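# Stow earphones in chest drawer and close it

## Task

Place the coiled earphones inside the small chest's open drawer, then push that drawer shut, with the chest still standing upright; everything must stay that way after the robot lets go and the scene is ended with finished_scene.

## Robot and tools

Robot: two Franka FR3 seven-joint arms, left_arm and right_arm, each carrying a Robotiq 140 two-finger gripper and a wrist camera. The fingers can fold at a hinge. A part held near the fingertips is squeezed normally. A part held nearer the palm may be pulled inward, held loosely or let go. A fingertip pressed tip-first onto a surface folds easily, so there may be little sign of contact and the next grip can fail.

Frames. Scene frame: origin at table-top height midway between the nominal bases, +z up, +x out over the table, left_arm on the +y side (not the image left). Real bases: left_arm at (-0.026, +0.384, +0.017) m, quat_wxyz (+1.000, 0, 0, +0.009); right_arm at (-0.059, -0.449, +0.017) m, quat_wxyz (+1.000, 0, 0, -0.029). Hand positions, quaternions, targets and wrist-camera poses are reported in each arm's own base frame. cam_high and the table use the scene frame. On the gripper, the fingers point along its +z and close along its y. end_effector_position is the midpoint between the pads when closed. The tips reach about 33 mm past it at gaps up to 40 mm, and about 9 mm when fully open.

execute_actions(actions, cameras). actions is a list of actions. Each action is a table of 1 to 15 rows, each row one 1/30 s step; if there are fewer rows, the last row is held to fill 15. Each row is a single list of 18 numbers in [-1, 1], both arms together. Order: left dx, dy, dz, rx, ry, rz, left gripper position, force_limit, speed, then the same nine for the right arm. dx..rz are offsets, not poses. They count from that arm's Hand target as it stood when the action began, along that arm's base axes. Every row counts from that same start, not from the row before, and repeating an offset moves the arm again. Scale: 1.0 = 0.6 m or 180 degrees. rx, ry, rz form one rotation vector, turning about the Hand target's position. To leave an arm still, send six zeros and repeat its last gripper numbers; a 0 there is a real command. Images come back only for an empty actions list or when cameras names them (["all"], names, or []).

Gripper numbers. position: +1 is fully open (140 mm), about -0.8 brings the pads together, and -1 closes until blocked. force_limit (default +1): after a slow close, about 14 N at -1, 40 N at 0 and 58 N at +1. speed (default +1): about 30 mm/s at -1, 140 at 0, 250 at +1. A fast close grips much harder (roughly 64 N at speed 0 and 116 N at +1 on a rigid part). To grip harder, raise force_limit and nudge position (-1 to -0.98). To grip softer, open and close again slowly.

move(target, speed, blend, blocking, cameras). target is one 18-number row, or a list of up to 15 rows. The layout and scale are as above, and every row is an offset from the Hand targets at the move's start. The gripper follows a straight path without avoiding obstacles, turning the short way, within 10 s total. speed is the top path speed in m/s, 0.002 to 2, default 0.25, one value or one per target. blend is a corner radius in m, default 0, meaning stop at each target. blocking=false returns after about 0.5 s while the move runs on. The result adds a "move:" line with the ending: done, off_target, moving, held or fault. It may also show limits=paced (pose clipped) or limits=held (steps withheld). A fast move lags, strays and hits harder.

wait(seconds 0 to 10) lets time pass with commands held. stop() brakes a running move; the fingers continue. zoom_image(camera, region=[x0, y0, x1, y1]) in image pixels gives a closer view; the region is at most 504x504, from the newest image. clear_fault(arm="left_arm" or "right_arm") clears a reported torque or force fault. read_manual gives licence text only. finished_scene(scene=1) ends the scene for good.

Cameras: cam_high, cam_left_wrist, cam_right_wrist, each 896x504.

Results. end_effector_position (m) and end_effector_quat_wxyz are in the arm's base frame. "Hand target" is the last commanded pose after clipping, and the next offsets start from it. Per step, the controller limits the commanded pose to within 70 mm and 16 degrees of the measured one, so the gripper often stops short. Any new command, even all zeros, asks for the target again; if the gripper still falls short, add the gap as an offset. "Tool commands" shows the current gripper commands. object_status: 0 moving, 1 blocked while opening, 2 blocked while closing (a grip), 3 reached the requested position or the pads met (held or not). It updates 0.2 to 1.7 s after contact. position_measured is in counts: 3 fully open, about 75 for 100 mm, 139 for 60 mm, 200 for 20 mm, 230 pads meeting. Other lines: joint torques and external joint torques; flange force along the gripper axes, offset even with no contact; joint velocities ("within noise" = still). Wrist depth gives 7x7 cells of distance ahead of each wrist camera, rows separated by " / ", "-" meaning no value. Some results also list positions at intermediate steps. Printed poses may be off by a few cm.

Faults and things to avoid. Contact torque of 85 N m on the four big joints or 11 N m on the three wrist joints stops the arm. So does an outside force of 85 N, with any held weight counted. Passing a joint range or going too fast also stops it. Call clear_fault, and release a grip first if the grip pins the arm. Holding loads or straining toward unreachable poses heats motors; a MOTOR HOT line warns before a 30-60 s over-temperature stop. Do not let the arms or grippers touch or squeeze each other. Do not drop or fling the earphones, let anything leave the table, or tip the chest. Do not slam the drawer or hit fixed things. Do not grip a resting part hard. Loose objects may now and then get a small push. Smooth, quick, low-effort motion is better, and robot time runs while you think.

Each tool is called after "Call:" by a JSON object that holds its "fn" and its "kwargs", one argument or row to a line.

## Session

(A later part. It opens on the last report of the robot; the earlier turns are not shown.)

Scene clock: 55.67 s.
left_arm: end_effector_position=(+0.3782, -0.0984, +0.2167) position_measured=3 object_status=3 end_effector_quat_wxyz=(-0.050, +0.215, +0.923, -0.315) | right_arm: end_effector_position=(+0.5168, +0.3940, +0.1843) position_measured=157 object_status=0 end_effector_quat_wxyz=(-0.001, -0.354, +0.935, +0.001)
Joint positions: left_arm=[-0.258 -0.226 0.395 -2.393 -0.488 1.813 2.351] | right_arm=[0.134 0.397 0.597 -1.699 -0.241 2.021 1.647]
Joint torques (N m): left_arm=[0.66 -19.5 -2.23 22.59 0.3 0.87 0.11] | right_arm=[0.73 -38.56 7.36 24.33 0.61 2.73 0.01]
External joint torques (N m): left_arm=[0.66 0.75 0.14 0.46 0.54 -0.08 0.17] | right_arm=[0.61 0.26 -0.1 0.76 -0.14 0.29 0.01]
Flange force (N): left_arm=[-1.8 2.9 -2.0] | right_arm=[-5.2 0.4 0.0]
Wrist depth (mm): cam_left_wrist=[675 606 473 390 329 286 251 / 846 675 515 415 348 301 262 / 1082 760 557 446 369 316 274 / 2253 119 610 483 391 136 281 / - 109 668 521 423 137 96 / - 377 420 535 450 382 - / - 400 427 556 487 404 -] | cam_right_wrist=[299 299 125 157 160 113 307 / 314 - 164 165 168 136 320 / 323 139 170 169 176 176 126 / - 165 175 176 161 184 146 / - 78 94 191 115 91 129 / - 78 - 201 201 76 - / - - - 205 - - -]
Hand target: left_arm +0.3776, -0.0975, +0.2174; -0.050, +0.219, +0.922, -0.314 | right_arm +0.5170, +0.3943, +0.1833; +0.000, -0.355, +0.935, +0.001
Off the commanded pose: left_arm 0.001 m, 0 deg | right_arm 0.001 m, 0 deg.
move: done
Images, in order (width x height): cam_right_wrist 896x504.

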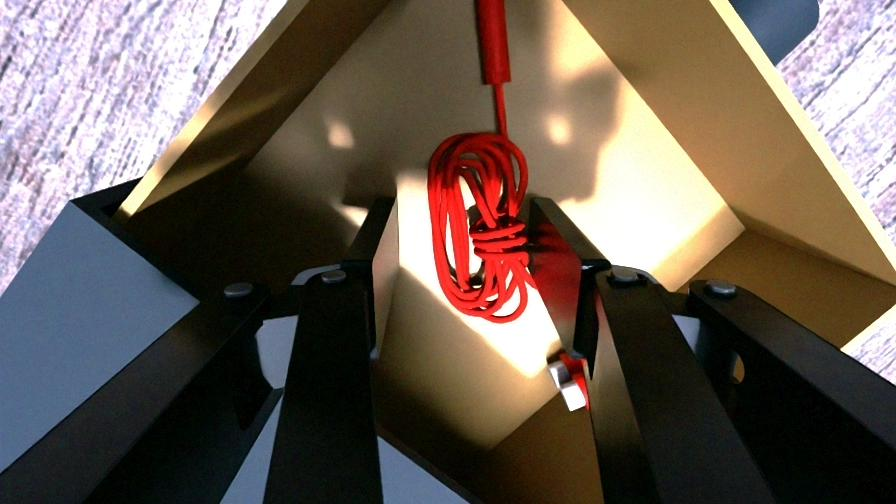

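Call:
{"fn": "move", "kwargs": {
  "target": [
    [0, 0, 0, 0, 0, 0, 1, 1, 1, 0, 0, 0.1, 0, 0, 0, -0.22, -0.5, -0.8],
    [0, 0, 0, 0, 0, 0, 1, 1, 1, 0, 0, 0.25, 0, 0, 0, -0.22, -0.5, -0.8],
    [0, 0, 0, 0, 0, 0, 1, 1, 1, -0.2533, 0.007, 0.2945, 0, 0, -0.25, -1, -1, -0.5]
  ],
  "speed": [0.08, 0.2, 0.3],
  "blend": [0.01, 0.03, 0],
  "cameras": ["all"]
}}

Scene clock: 62.13 s.
left_arm: end_effector_position=(+0.3782, -0.0984, +0.2167) position_measured=3 object_status=3 end_effector_quat_wxyz=(-0.050, +0.215, +0.923, -0.315) | right_arm: end_effector_position=(+0.3644, +0.3981, +0.3600) position_measured=232 object_status=3 end_effector_quat_wxyz=(-0.001, +0.027, +1.000, +0.001)
Joint positions: left_arm=[-0.258 -0.226 0.395 -2.393 -0.488 1.813 2.351] | right_arm=[0.164 -0.09 0.634 -1.792 0.056 1.719 2.413]
Joint torques (N m): left_arm=[0.62 -19.53 -2.2 22.59 0.29 0.87 0.08] | right_arm=[0.38 -22.37 -1.53 26.21 1.01 2.54 0.17]
External joint torques (N m): left_arm=[0.51 0.74 0.05 0.43 0.52 -0.09 0.14] | right_arm=[0.29 -0.01 0.17 1.74 0.11 0.09 0.17]
Flange force (N): left_arm=[-1.9 2.7 -1.8] | right_arm=[-3.6 5.5 -4.6]
Wrist depth (mm): cam_left_wrist=[668 607 477 390 330 287 252 / 866 670 514 416 349 301 262 / 1054 762 558 446 368 316 276 / - 118 627 482 394 137 280 / - 109 679 518 420 137 96 / - 378 415 538 451 382 - / - 518 425 557 490 400 -] | cam_right_wrist=[461 461 466 466 469 471 473 / 484 486 489 491 491 493 498 / 509 512 515 511 518 524 521 / 540 540 538 123 538 548 553 / 572 566 - 88 88 581 591 / 600 - - - 70 - 618 / - - - - - - -]
Hand target: left_arm +0.3776, -0.0975, +0.2174; -0.050, +0.219, +0.922, -0.314 | right_arm +0.3650, +0.3985, +0.3600; +0.000, +0.030, +1.000, +0.001
Off the commanded pose: left_arm 0.001 m, 0 deg | right_arm 0.001 m, 0 deg.
move: done

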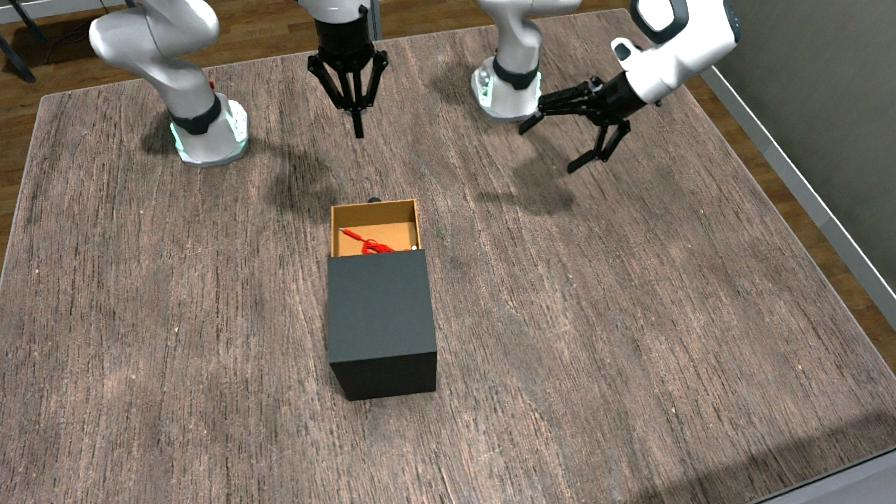

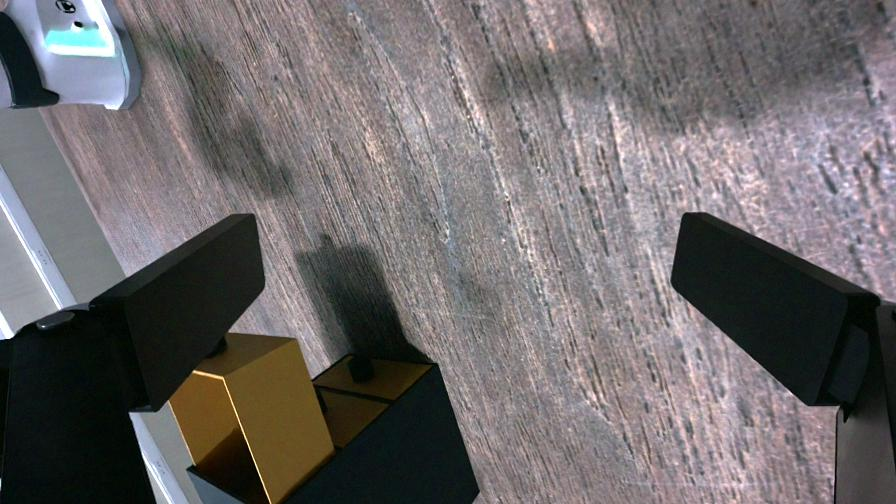

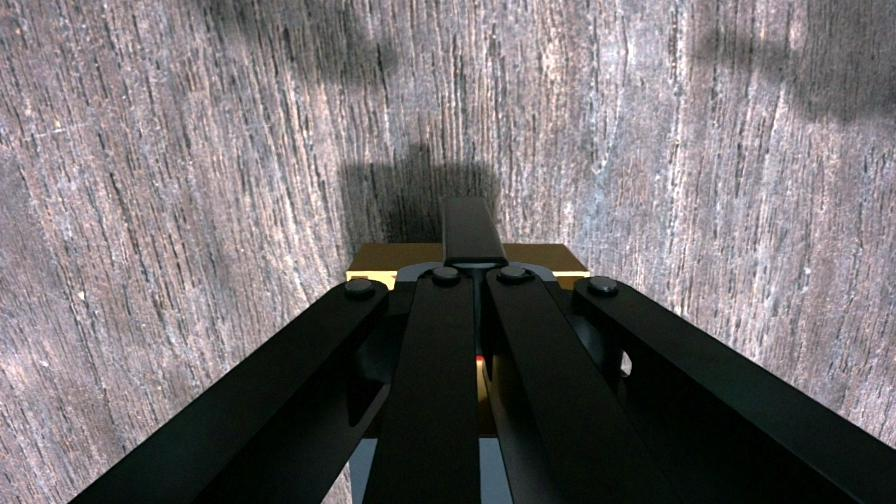

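Call:
{"fn": "move", "kwargs": {
  "target": [
    [0, 0, 0, 0, 0, 0, 1, 1, 1, 0, 0.01, -0.2767, 0, 0, 0, -1, -1, -0.5],
    [0, 0, 0, 0, 0, 0, 1, 1, 1, 0.0467, 0.0071, -0.2767, 0, 0, 0, -1, -1, -0.5],
    [0, 0, 0, 0, 0, 0, 1, 1, 1, 0.2417, -0.0051, -0.2767, 0, 0, 0, -1, -1, -0.5]
  ],
  "speed": [0.2, 0.08, 0.05],
  "blend": [0.01, 0.005, 0],
  "cameras": ["all"]
}}

Scene clock: 67.83 s.
left_arm: end_effector_position=(+0.3782, -0.0984, +0.2167) position_measured=3 object_status=3 end_effector_quat_wxyz=(-0.050, +0.215, +0.923, -0.315) | right_arm: end_effector_position=(+0.5100, +0.3961, +0.1944) position_measured=232 object_status=3 end_effector_quat_wxyz=(+0.000, +0.034, +0.999, +0.002)
Joint positions: left_arm=[-0.258 -0.226 0.395 -2.393 -0.488 1.813 2.351] | right_arm=[0.163 0.363 0.568 -1.712 -0.209 2.016 2.429]
Joint velocities: left_arm=[within noise] | right_arm=[-0.002 0.001 -0.001 0.002 -0.003 -0.005 -0.006]
Joint torques (N m): left_arm=[0.67 -19.45 -2.22 22.66 0.28 0.87 0.12] | right_arm=[0.35 -38.28 6.54 25.56 0.71 2.25 -0.2]
External joint torques (N m): left_arm=[0.63 0.76 0.1 0.56 0.51 -0.09 0.18] | right_arm=[0.5 0.01 0.16 1.77 -0.11 -0.21 -0.2]
Flange force (N): left_arm=[-2.2 3.0 -2.1] | right_arm=[-6.7 6.4 -3.0]
Wrist depth (mm): cam_left_wrist=[683 615 475 392 330 285 252 / 852 677 514 414 352 299 262 / 972 758 563 446 370 316 275 / - 118 613 484 394 137 280 / - 109 690 521 419 137 96 / - 914 854 539 452 382 - / - 396 450 554 483 402 -] | cam_right_wrist=[307 309 312 313 314 315 316 / 323 326 327 328 330 330 333 / 341 342 344 346 347 350 350 / 360 363 356 123 314 371 371 / 383 381 - 88 88 388 393 / 402 - - - 70 - 415 / - - - - - - -]
Hand target: left_arm +0.3776, -0.0975, +0.2174; -0.050, +0.219, +0.922, -0.314 | right_arm +0.5100, +0.3954, +0.1940; +0.000, +0.030, +1.000, +0.001
Off the commanded pose: left_arm 0.001 m, 0 deg | right_arm 0.001 m, 0 deg.
move: done

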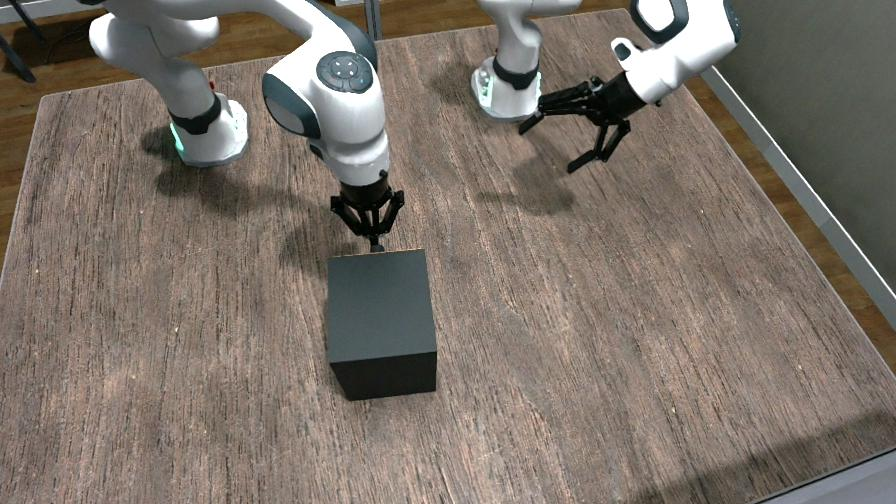

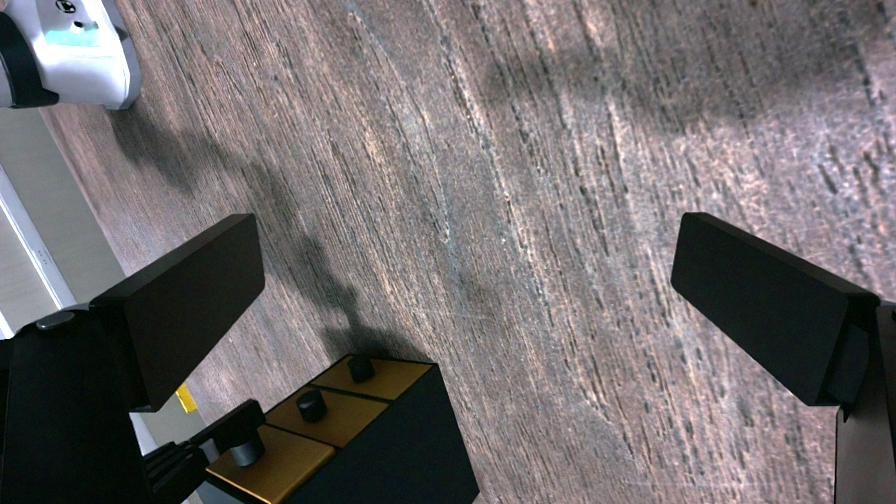

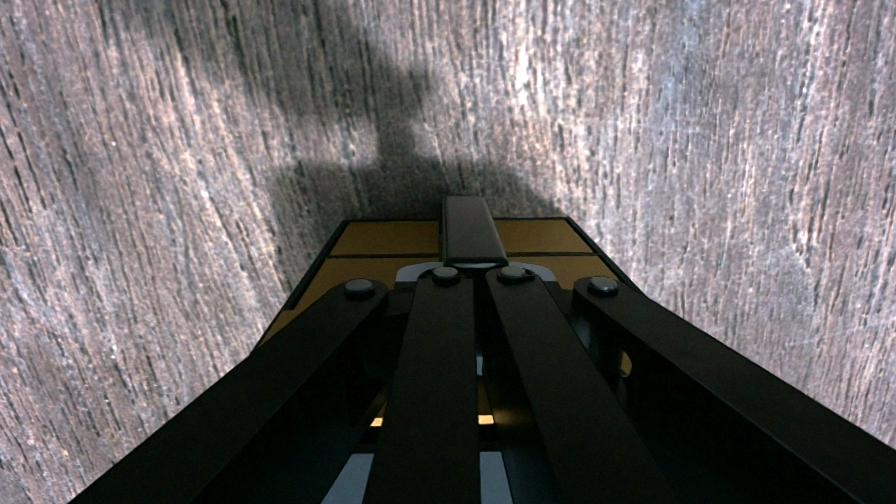

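Call:
{"fn": "zoom_image", "kwargs": {
  "camera": "cam_left_wrist",
  "region": [160, 340, 460, 504]
}}

Call:
{"fn": "zoom_image", "kwargs": {
  "camera": "cam_high",
  "region": [300, 170, 450, 280]
}}

Call:
{"fn": "zoom_image", "kwargs": {
  "camera": "cam_right_wrist",
  "region": [300, 380, 560, 504]
}}

Scaled by 1.680 from the camera's 896x504 image, which has a finer 1280x720 frame.

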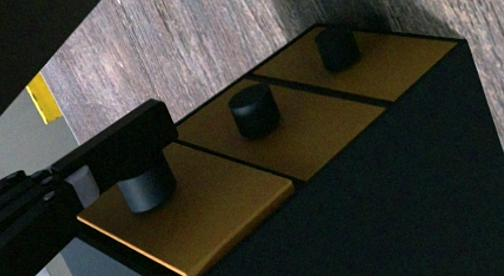

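Scaled by 3.360 from the camera's 896x504 image, which has a finer 1280x720 frame.

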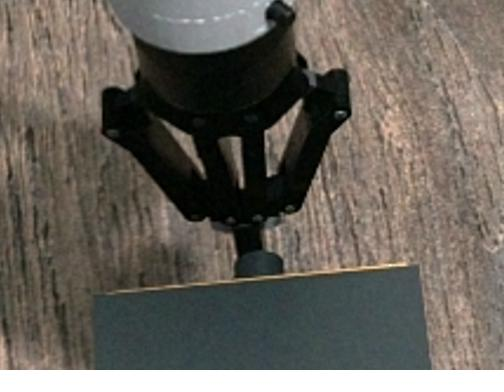

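Scaled by 1.938 from the camera's 896x504 image, which has a finer 1280x720 frame.

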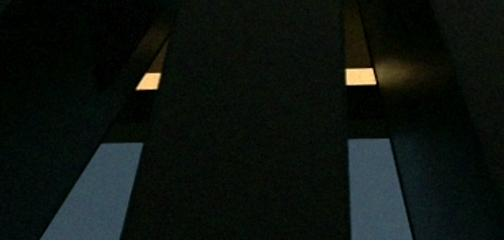

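Call:
{"fn": "move", "kwargs": {
  "target": [0, 0, 0, 0, 0, 0, 1, 1, 1, 0.0166, -0.001, 0, 0, 0, 0, -1, -1, -0.5],
  "speed": 0.03,
  "cameras": ["all"]
}}

Call:
{"fn": "zoom_image", "kwargs": {
  "camera": "cam_left_wrist",
  "region": [160, 340, 460, 504]
}}

Call:
{"fn": "zoom_image", "kwargs": {
  "camera": "cam_right_wrist",
  "region": [300, 380, 560, 504]
}}

Scene clock: 87.07 s.
left_arm: end_effector_position=(+0.3782, -0.0984, +0.2167) position_measured=3 object_status=3 end_effector_quat_wxyz=(-0.050, +0.215, +0.923, -0.315) | right_arm: end_effector_position=(+0.5174, +0.3967, +0.1945) position_measured=232 object_status=3 end_effector_quat_wxyz=(-0.002, +0.032, +0.999, +0.002)
Joint positions: left_arm=[-0.258 -0.226 0.395 -2.393 -0.488 1.813 2.351] | right_arm=[0.164 0.387 0.566 -1.677 -0.219 2 2.424]
Joint velocities: left_arm=[within noise] | right_arm=[-0.001 0.001 0.001 0.001 -0.002 -0.001 -0.004]
Joint torques (N m): left_arm=[0.69 -19.52 -2.19 22.63 0.29 0.88 0.11] | right_arm=[-0.33 -38.61 5.64 25.58 0.08 2.76 -0.25]
External joint torques (N m): left_arm=[0.74 0.75 0.23 0.47 0.54 -0.08 0.17] | right_arm=[-0.19 0.42 -1.12 1.86 -0.75 0.31 -0.25]
Flange force (N): left_arm=[-1.8 3.1 -2.1] | right_arm=[-8.9 6.5 -1.1]
Wrist depth (mm): cam_left_wrist=[688 609 476 390 331 287 252 / 779 675 515 419 348 299 262 / 1046 755 559 446 370 317 274 / - 118 612 478 393 137 281 / - 109 686 521 423 136 96 / - 968 770 533 453 384 - / - 412 439 566 489 402 -] | cam_right_wrist=[308 310 313 314 314 315 316 / 324 326 327 329 330 331 331 / 340 344 345 343 347 349 349 / 363 362 364 114 322 368 370 / 382 379 - 88 88 388 393 / 401 - - - 70 - 414 / - - - - - - -]
Hand target: left_arm +0.3776, -0.0975, +0.2174; -0.050, +0.219, +0.922, -0.314 | right_arm +0.5200, +0.3948, +0.1940; +0.000, +0.030, +1.000, +0.001
Off the commanded pose: left_arm 0.001 m, 0 deg | right_arm 0.003 m, 0 deg.
move: done

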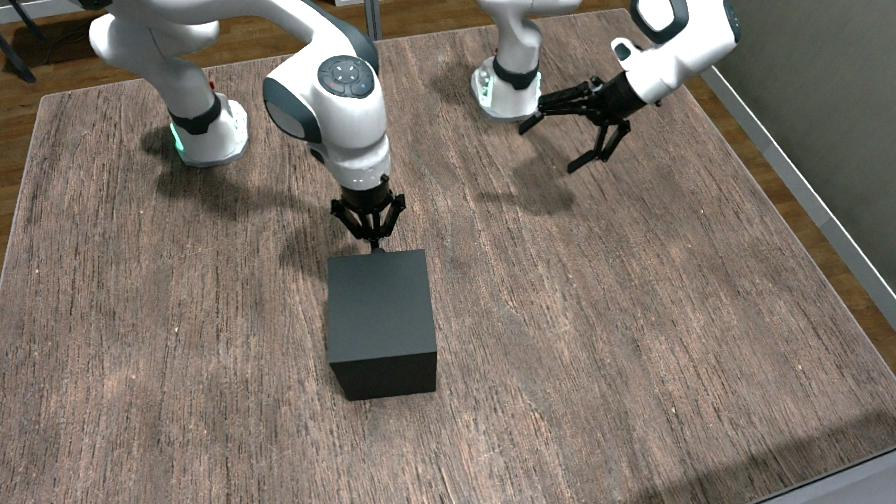

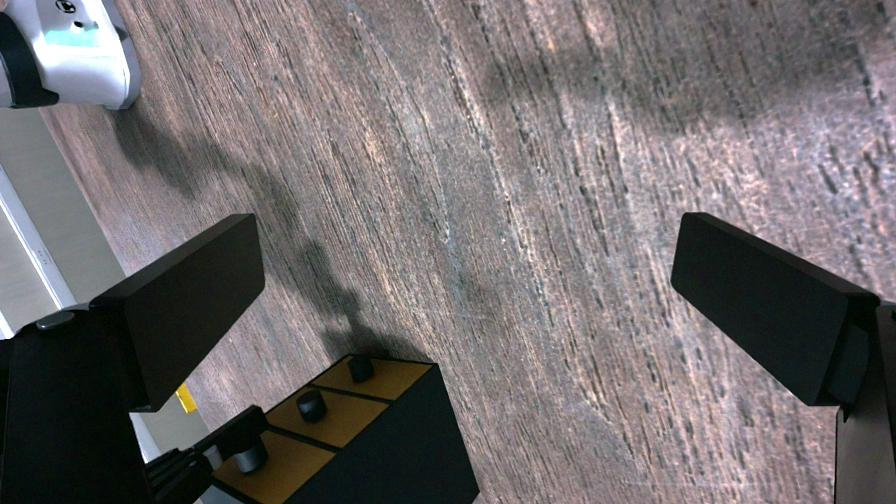

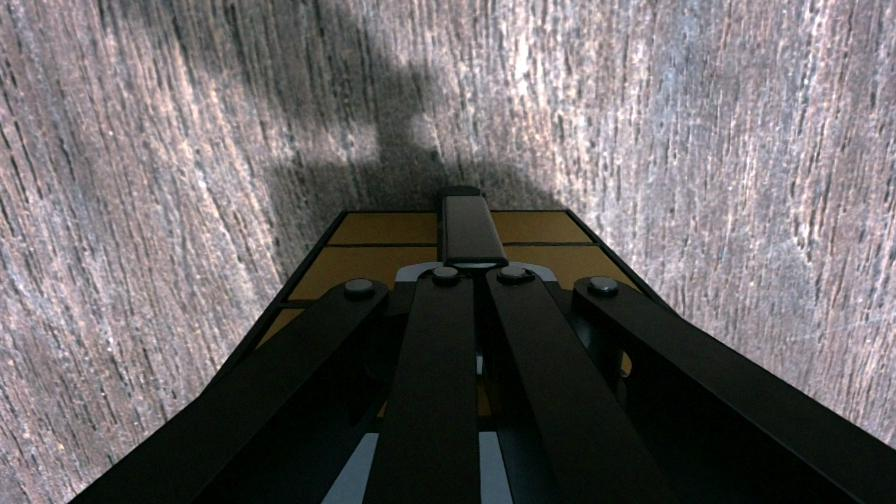

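Scaled by 1.680 from the camera's 896x504 image, which has a finer 1280x720 frame.

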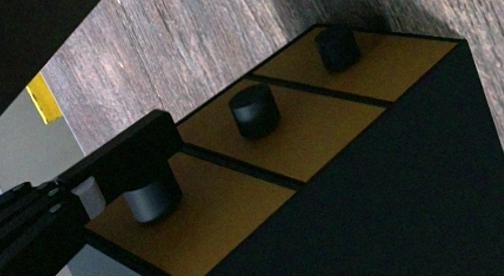

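Scaled by 1.938 from the camera's 896x504 image, which has a finer 1280x720 frame.

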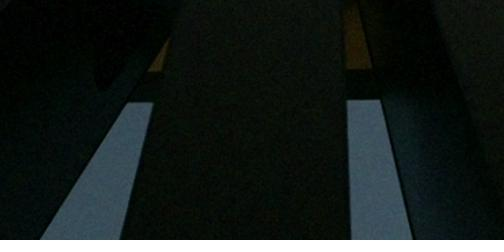

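Call:
{"fn": "move", "kwargs": {
  "target": [0, 0, 0, 0, 0, 0, 1, 1, 1, 0.006, -0.0004, 0, 0, 0, 0, -1, -1, -0.5],
  "speed": 0.02,
  "cameras": ["cam_left_wrist", "cam_right_wrist"]
}}

Call:
{"fn": "zoom_image", "kwargs": {
  "camera": "cam_left_wrist",
  "region": [160, 340, 460, 504]
}}

Scene clock: 88.27 s.
left_arm: end_effector_position=(+0.3782, -0.0984, +0.2167) position_measured=3 object_status=3 end_effector_quat_wxyz=(-0.050, +0.215, +0.923, -0.315) | right_arm: end_effector_position=(+0.5189, +0.3972, +0.1946) position_measured=232 object_status=3 end_effector_quat_wxyz=(-0.003, +0.031, +1.000, +0.001)
Joint positions: left_arm=[-0.258 -0.226 0.395 -2.393 -0.488 1.813 2.351] | right_arm=[0.166 0.396 0.566 -1.664 -0.222 1.992 2.421]
Joint torques (N m): left_arm=[0.7 -19.56 -2.19 22.57 0.29 0.89 0.11] | right_arm=[-1.2 -38.76 5.03 26.08 -0.17 3 -0.18]
External joint torques (N m): left_arm=[0.8 0.68 0.29 0.46 0.53 -0.06 0.17] | right_arm=[-1.21 0.69 -1.99 2.37 -0.99 0.57 -0.18]
Flange force (N): left_arm=[-1.5 3.0 -2.1] | right_arm=[-11.6 7.0 -0.8]
Wrist depth (mm): cam_left_wrist=[681 606 477 388 330 285 252 / 837 668 515 415 347 300 262 / 1007 760 562 446 370 316 274 / 2816 118 619 482 395 137 279 / - 110 688 518 420 137 96 / - 968 702 539 453 384 - / - 412 436 557 491 405 -] | cam_right_wrist=[309 311 311 313 313 316 316 / 324 327 327 329 330 332 332 / 341 343 344 343 347 349 350 / 363 362 354 123 328 367 370 / 383 379 - 88 88 386 393 / 401 - - - 70 - 412 / - - - - - - -]
Hand target: left_arm +0.3776, -0.0975, +0.2174; -0.050, +0.219, +0.922, -0.314 | right_arm +0.5236, +0.3946, +0.1940; +0.000, +0.030, +1.000, +0.001
Off the commanded pose: left_arm 0.001 m, 0 deg | right_arm 0.005 m, 0 deg.
move: off_target (right_arm)
Images, in order (width x height): cam_left_wrist 896x504, cam_right_wrist 896x504.

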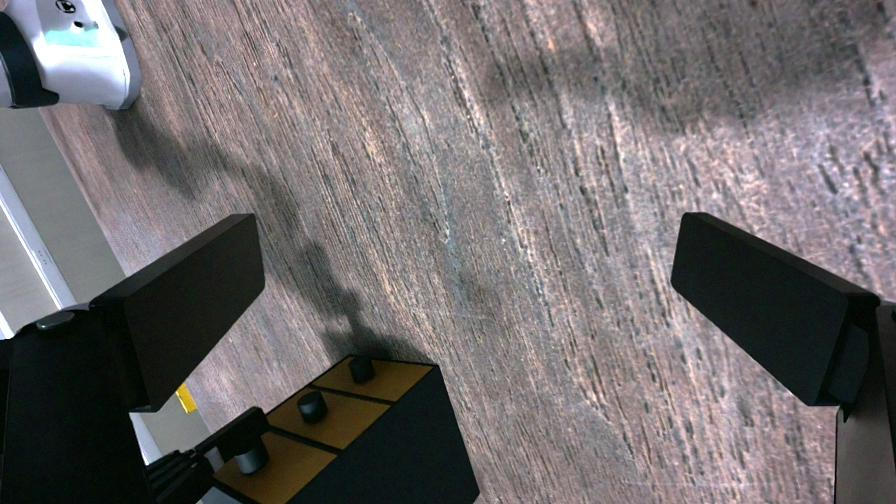

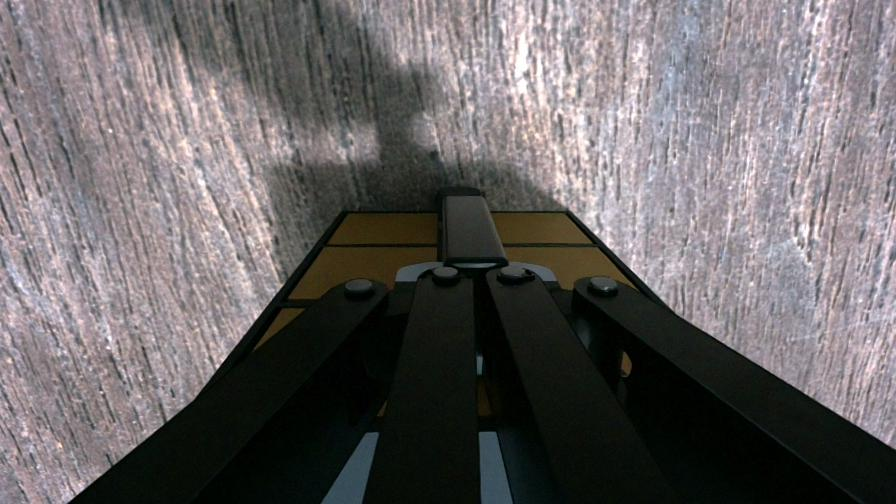

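Scaled by 1.680 from the camera's 896x504 image, which has a finer 1280x720 frame.

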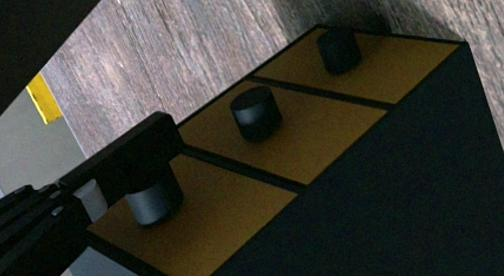

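Call:
{"fn": "move", "kwargs": {
  "target": [0, 0, 0, 0, 0, 0, 1, 1, 1, -0.1667, 0.01, 0, 0, 0, 0, -1, -1, -0.5],
  "speed": 0.12,
  "cameras": ["all"]
}}

Call:
{"fn": "zoom_image", "kwargs": {
  "camera": "cam_left_wrist",
  "region": [160, 340, 460, 504]
}}

Scene clock: 90.07 s.
left_arm: end_effector_position=(+0.3782, -0.0984, +0.2167) position_measured=3 object_status=3 end_effector_quat_wxyz=(-0.050, +0.215, +0.923, -0.315) | right_arm: end_effector_position=(+0.4228, +0.4001, +0.1932) position_measured=232 object_status=3 end_effector_quat_wxyz=(-0.001, +0.025, +1.000, -0.001)
Joint positions: left_arm=[-0.258 -0.226 0.395 -2.393 -0.488 1.813 2.351] | right_arm=[0.156 0.157 0.628 -1.974 -0.106 2.096 2.453]
Joint velocities: left_arm=[within noise] | right_arm=[0 0 0 0.001 0.003 0.004 0.004]
Joint torques (N m): left_arm=[0.6 -19.52 -2.22 22.63 0.3 0.87 0.11] | right_arm=[0.27 -31.27 3.24 24.52 1.36 2.72 0.16]
External joint torques (N m): left_arm=[0.66 0.74 0.21 0.45 0.54 -0.08 0.17] | right_arm=[0.21 -1.17 0.07 0.83 0.57 0.29 0.16]
Flange force (N): left_arm=[-1.8 3.0 -2.0] | right_arm=[1.7 -1.2 -2.2]
Wrist depth (mm): cam_left_wrist=[679 609 477 390 328 286 251 / 854 666 516 416 349 300 262 / 972 762 561 444 370 314 274 / 2294 118 613 479 393 137 280 / - 109 692 523 421 137 96 / - 1007 852 541 455 382 - / - 480 447 552 485 400 -] | cam_right_wrist=[310 310 311 313 313 315 314 / 325 327 327 328 329 330 330 / 342 344 345 347 348 348 349 / 364 364 365 123 363 367 369 / 382 379 - 88 88 386 392 / 404 - - - 70 - 412 / - - - - - - -]
Hand target: left_arm +0.3776, -0.0975, +0.2174; -0.050, +0.219, +0.922, -0.314 | right_arm +0.4236, +0.4006, +0.1940; +0.000, +0.030, +1.000, +0.001
Off the commanded pose: left_arm 0.001 m, 0 deg | right_arm 0.001 m, 1 deg.
move: done

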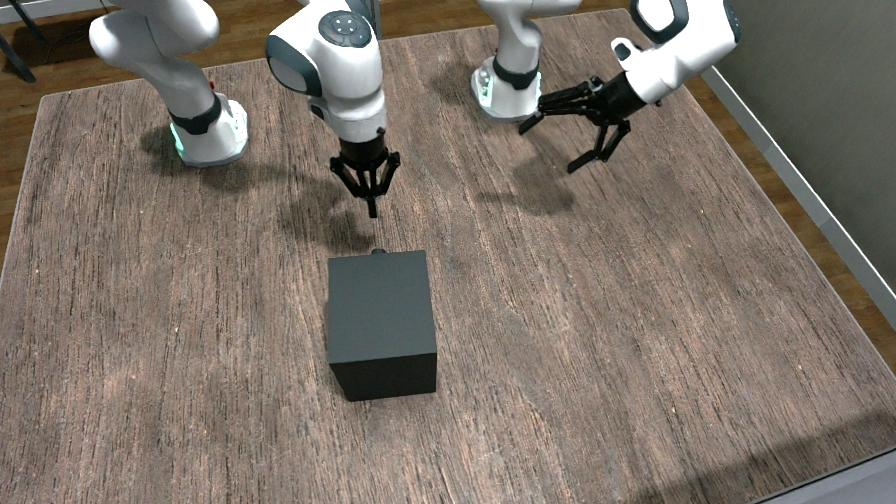

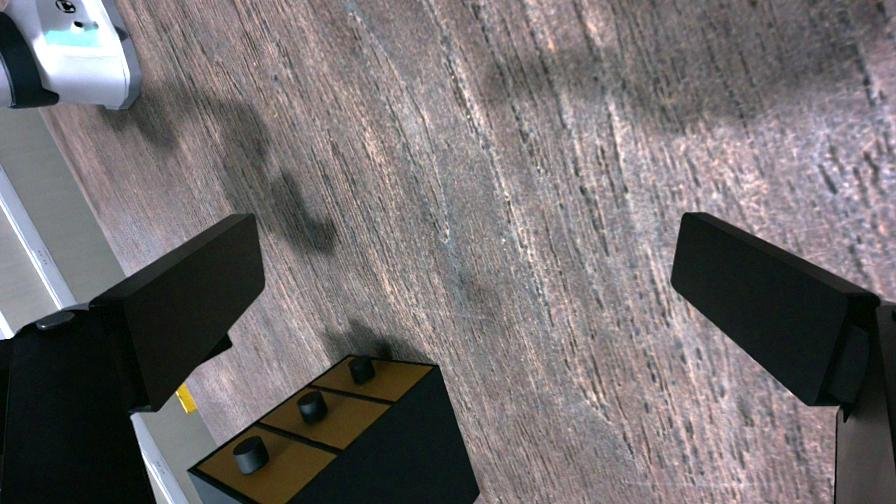

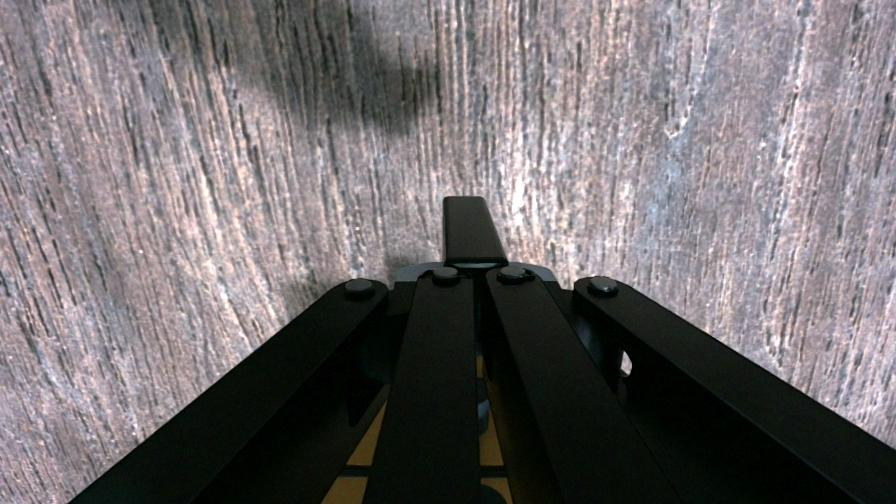

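Scaled by 1.680 from the camera's 896x504 image, which has a finer 1280x720 frame.

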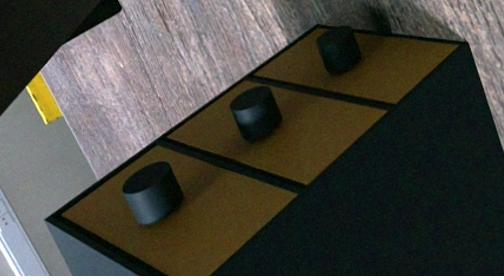

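Drawer is shut flush and the chest is upright. Finishing this scene.

Call:
{"fn": "finished_scene", "kwargs": {
  "scene": 1
}}

The scene is finished: the task was done.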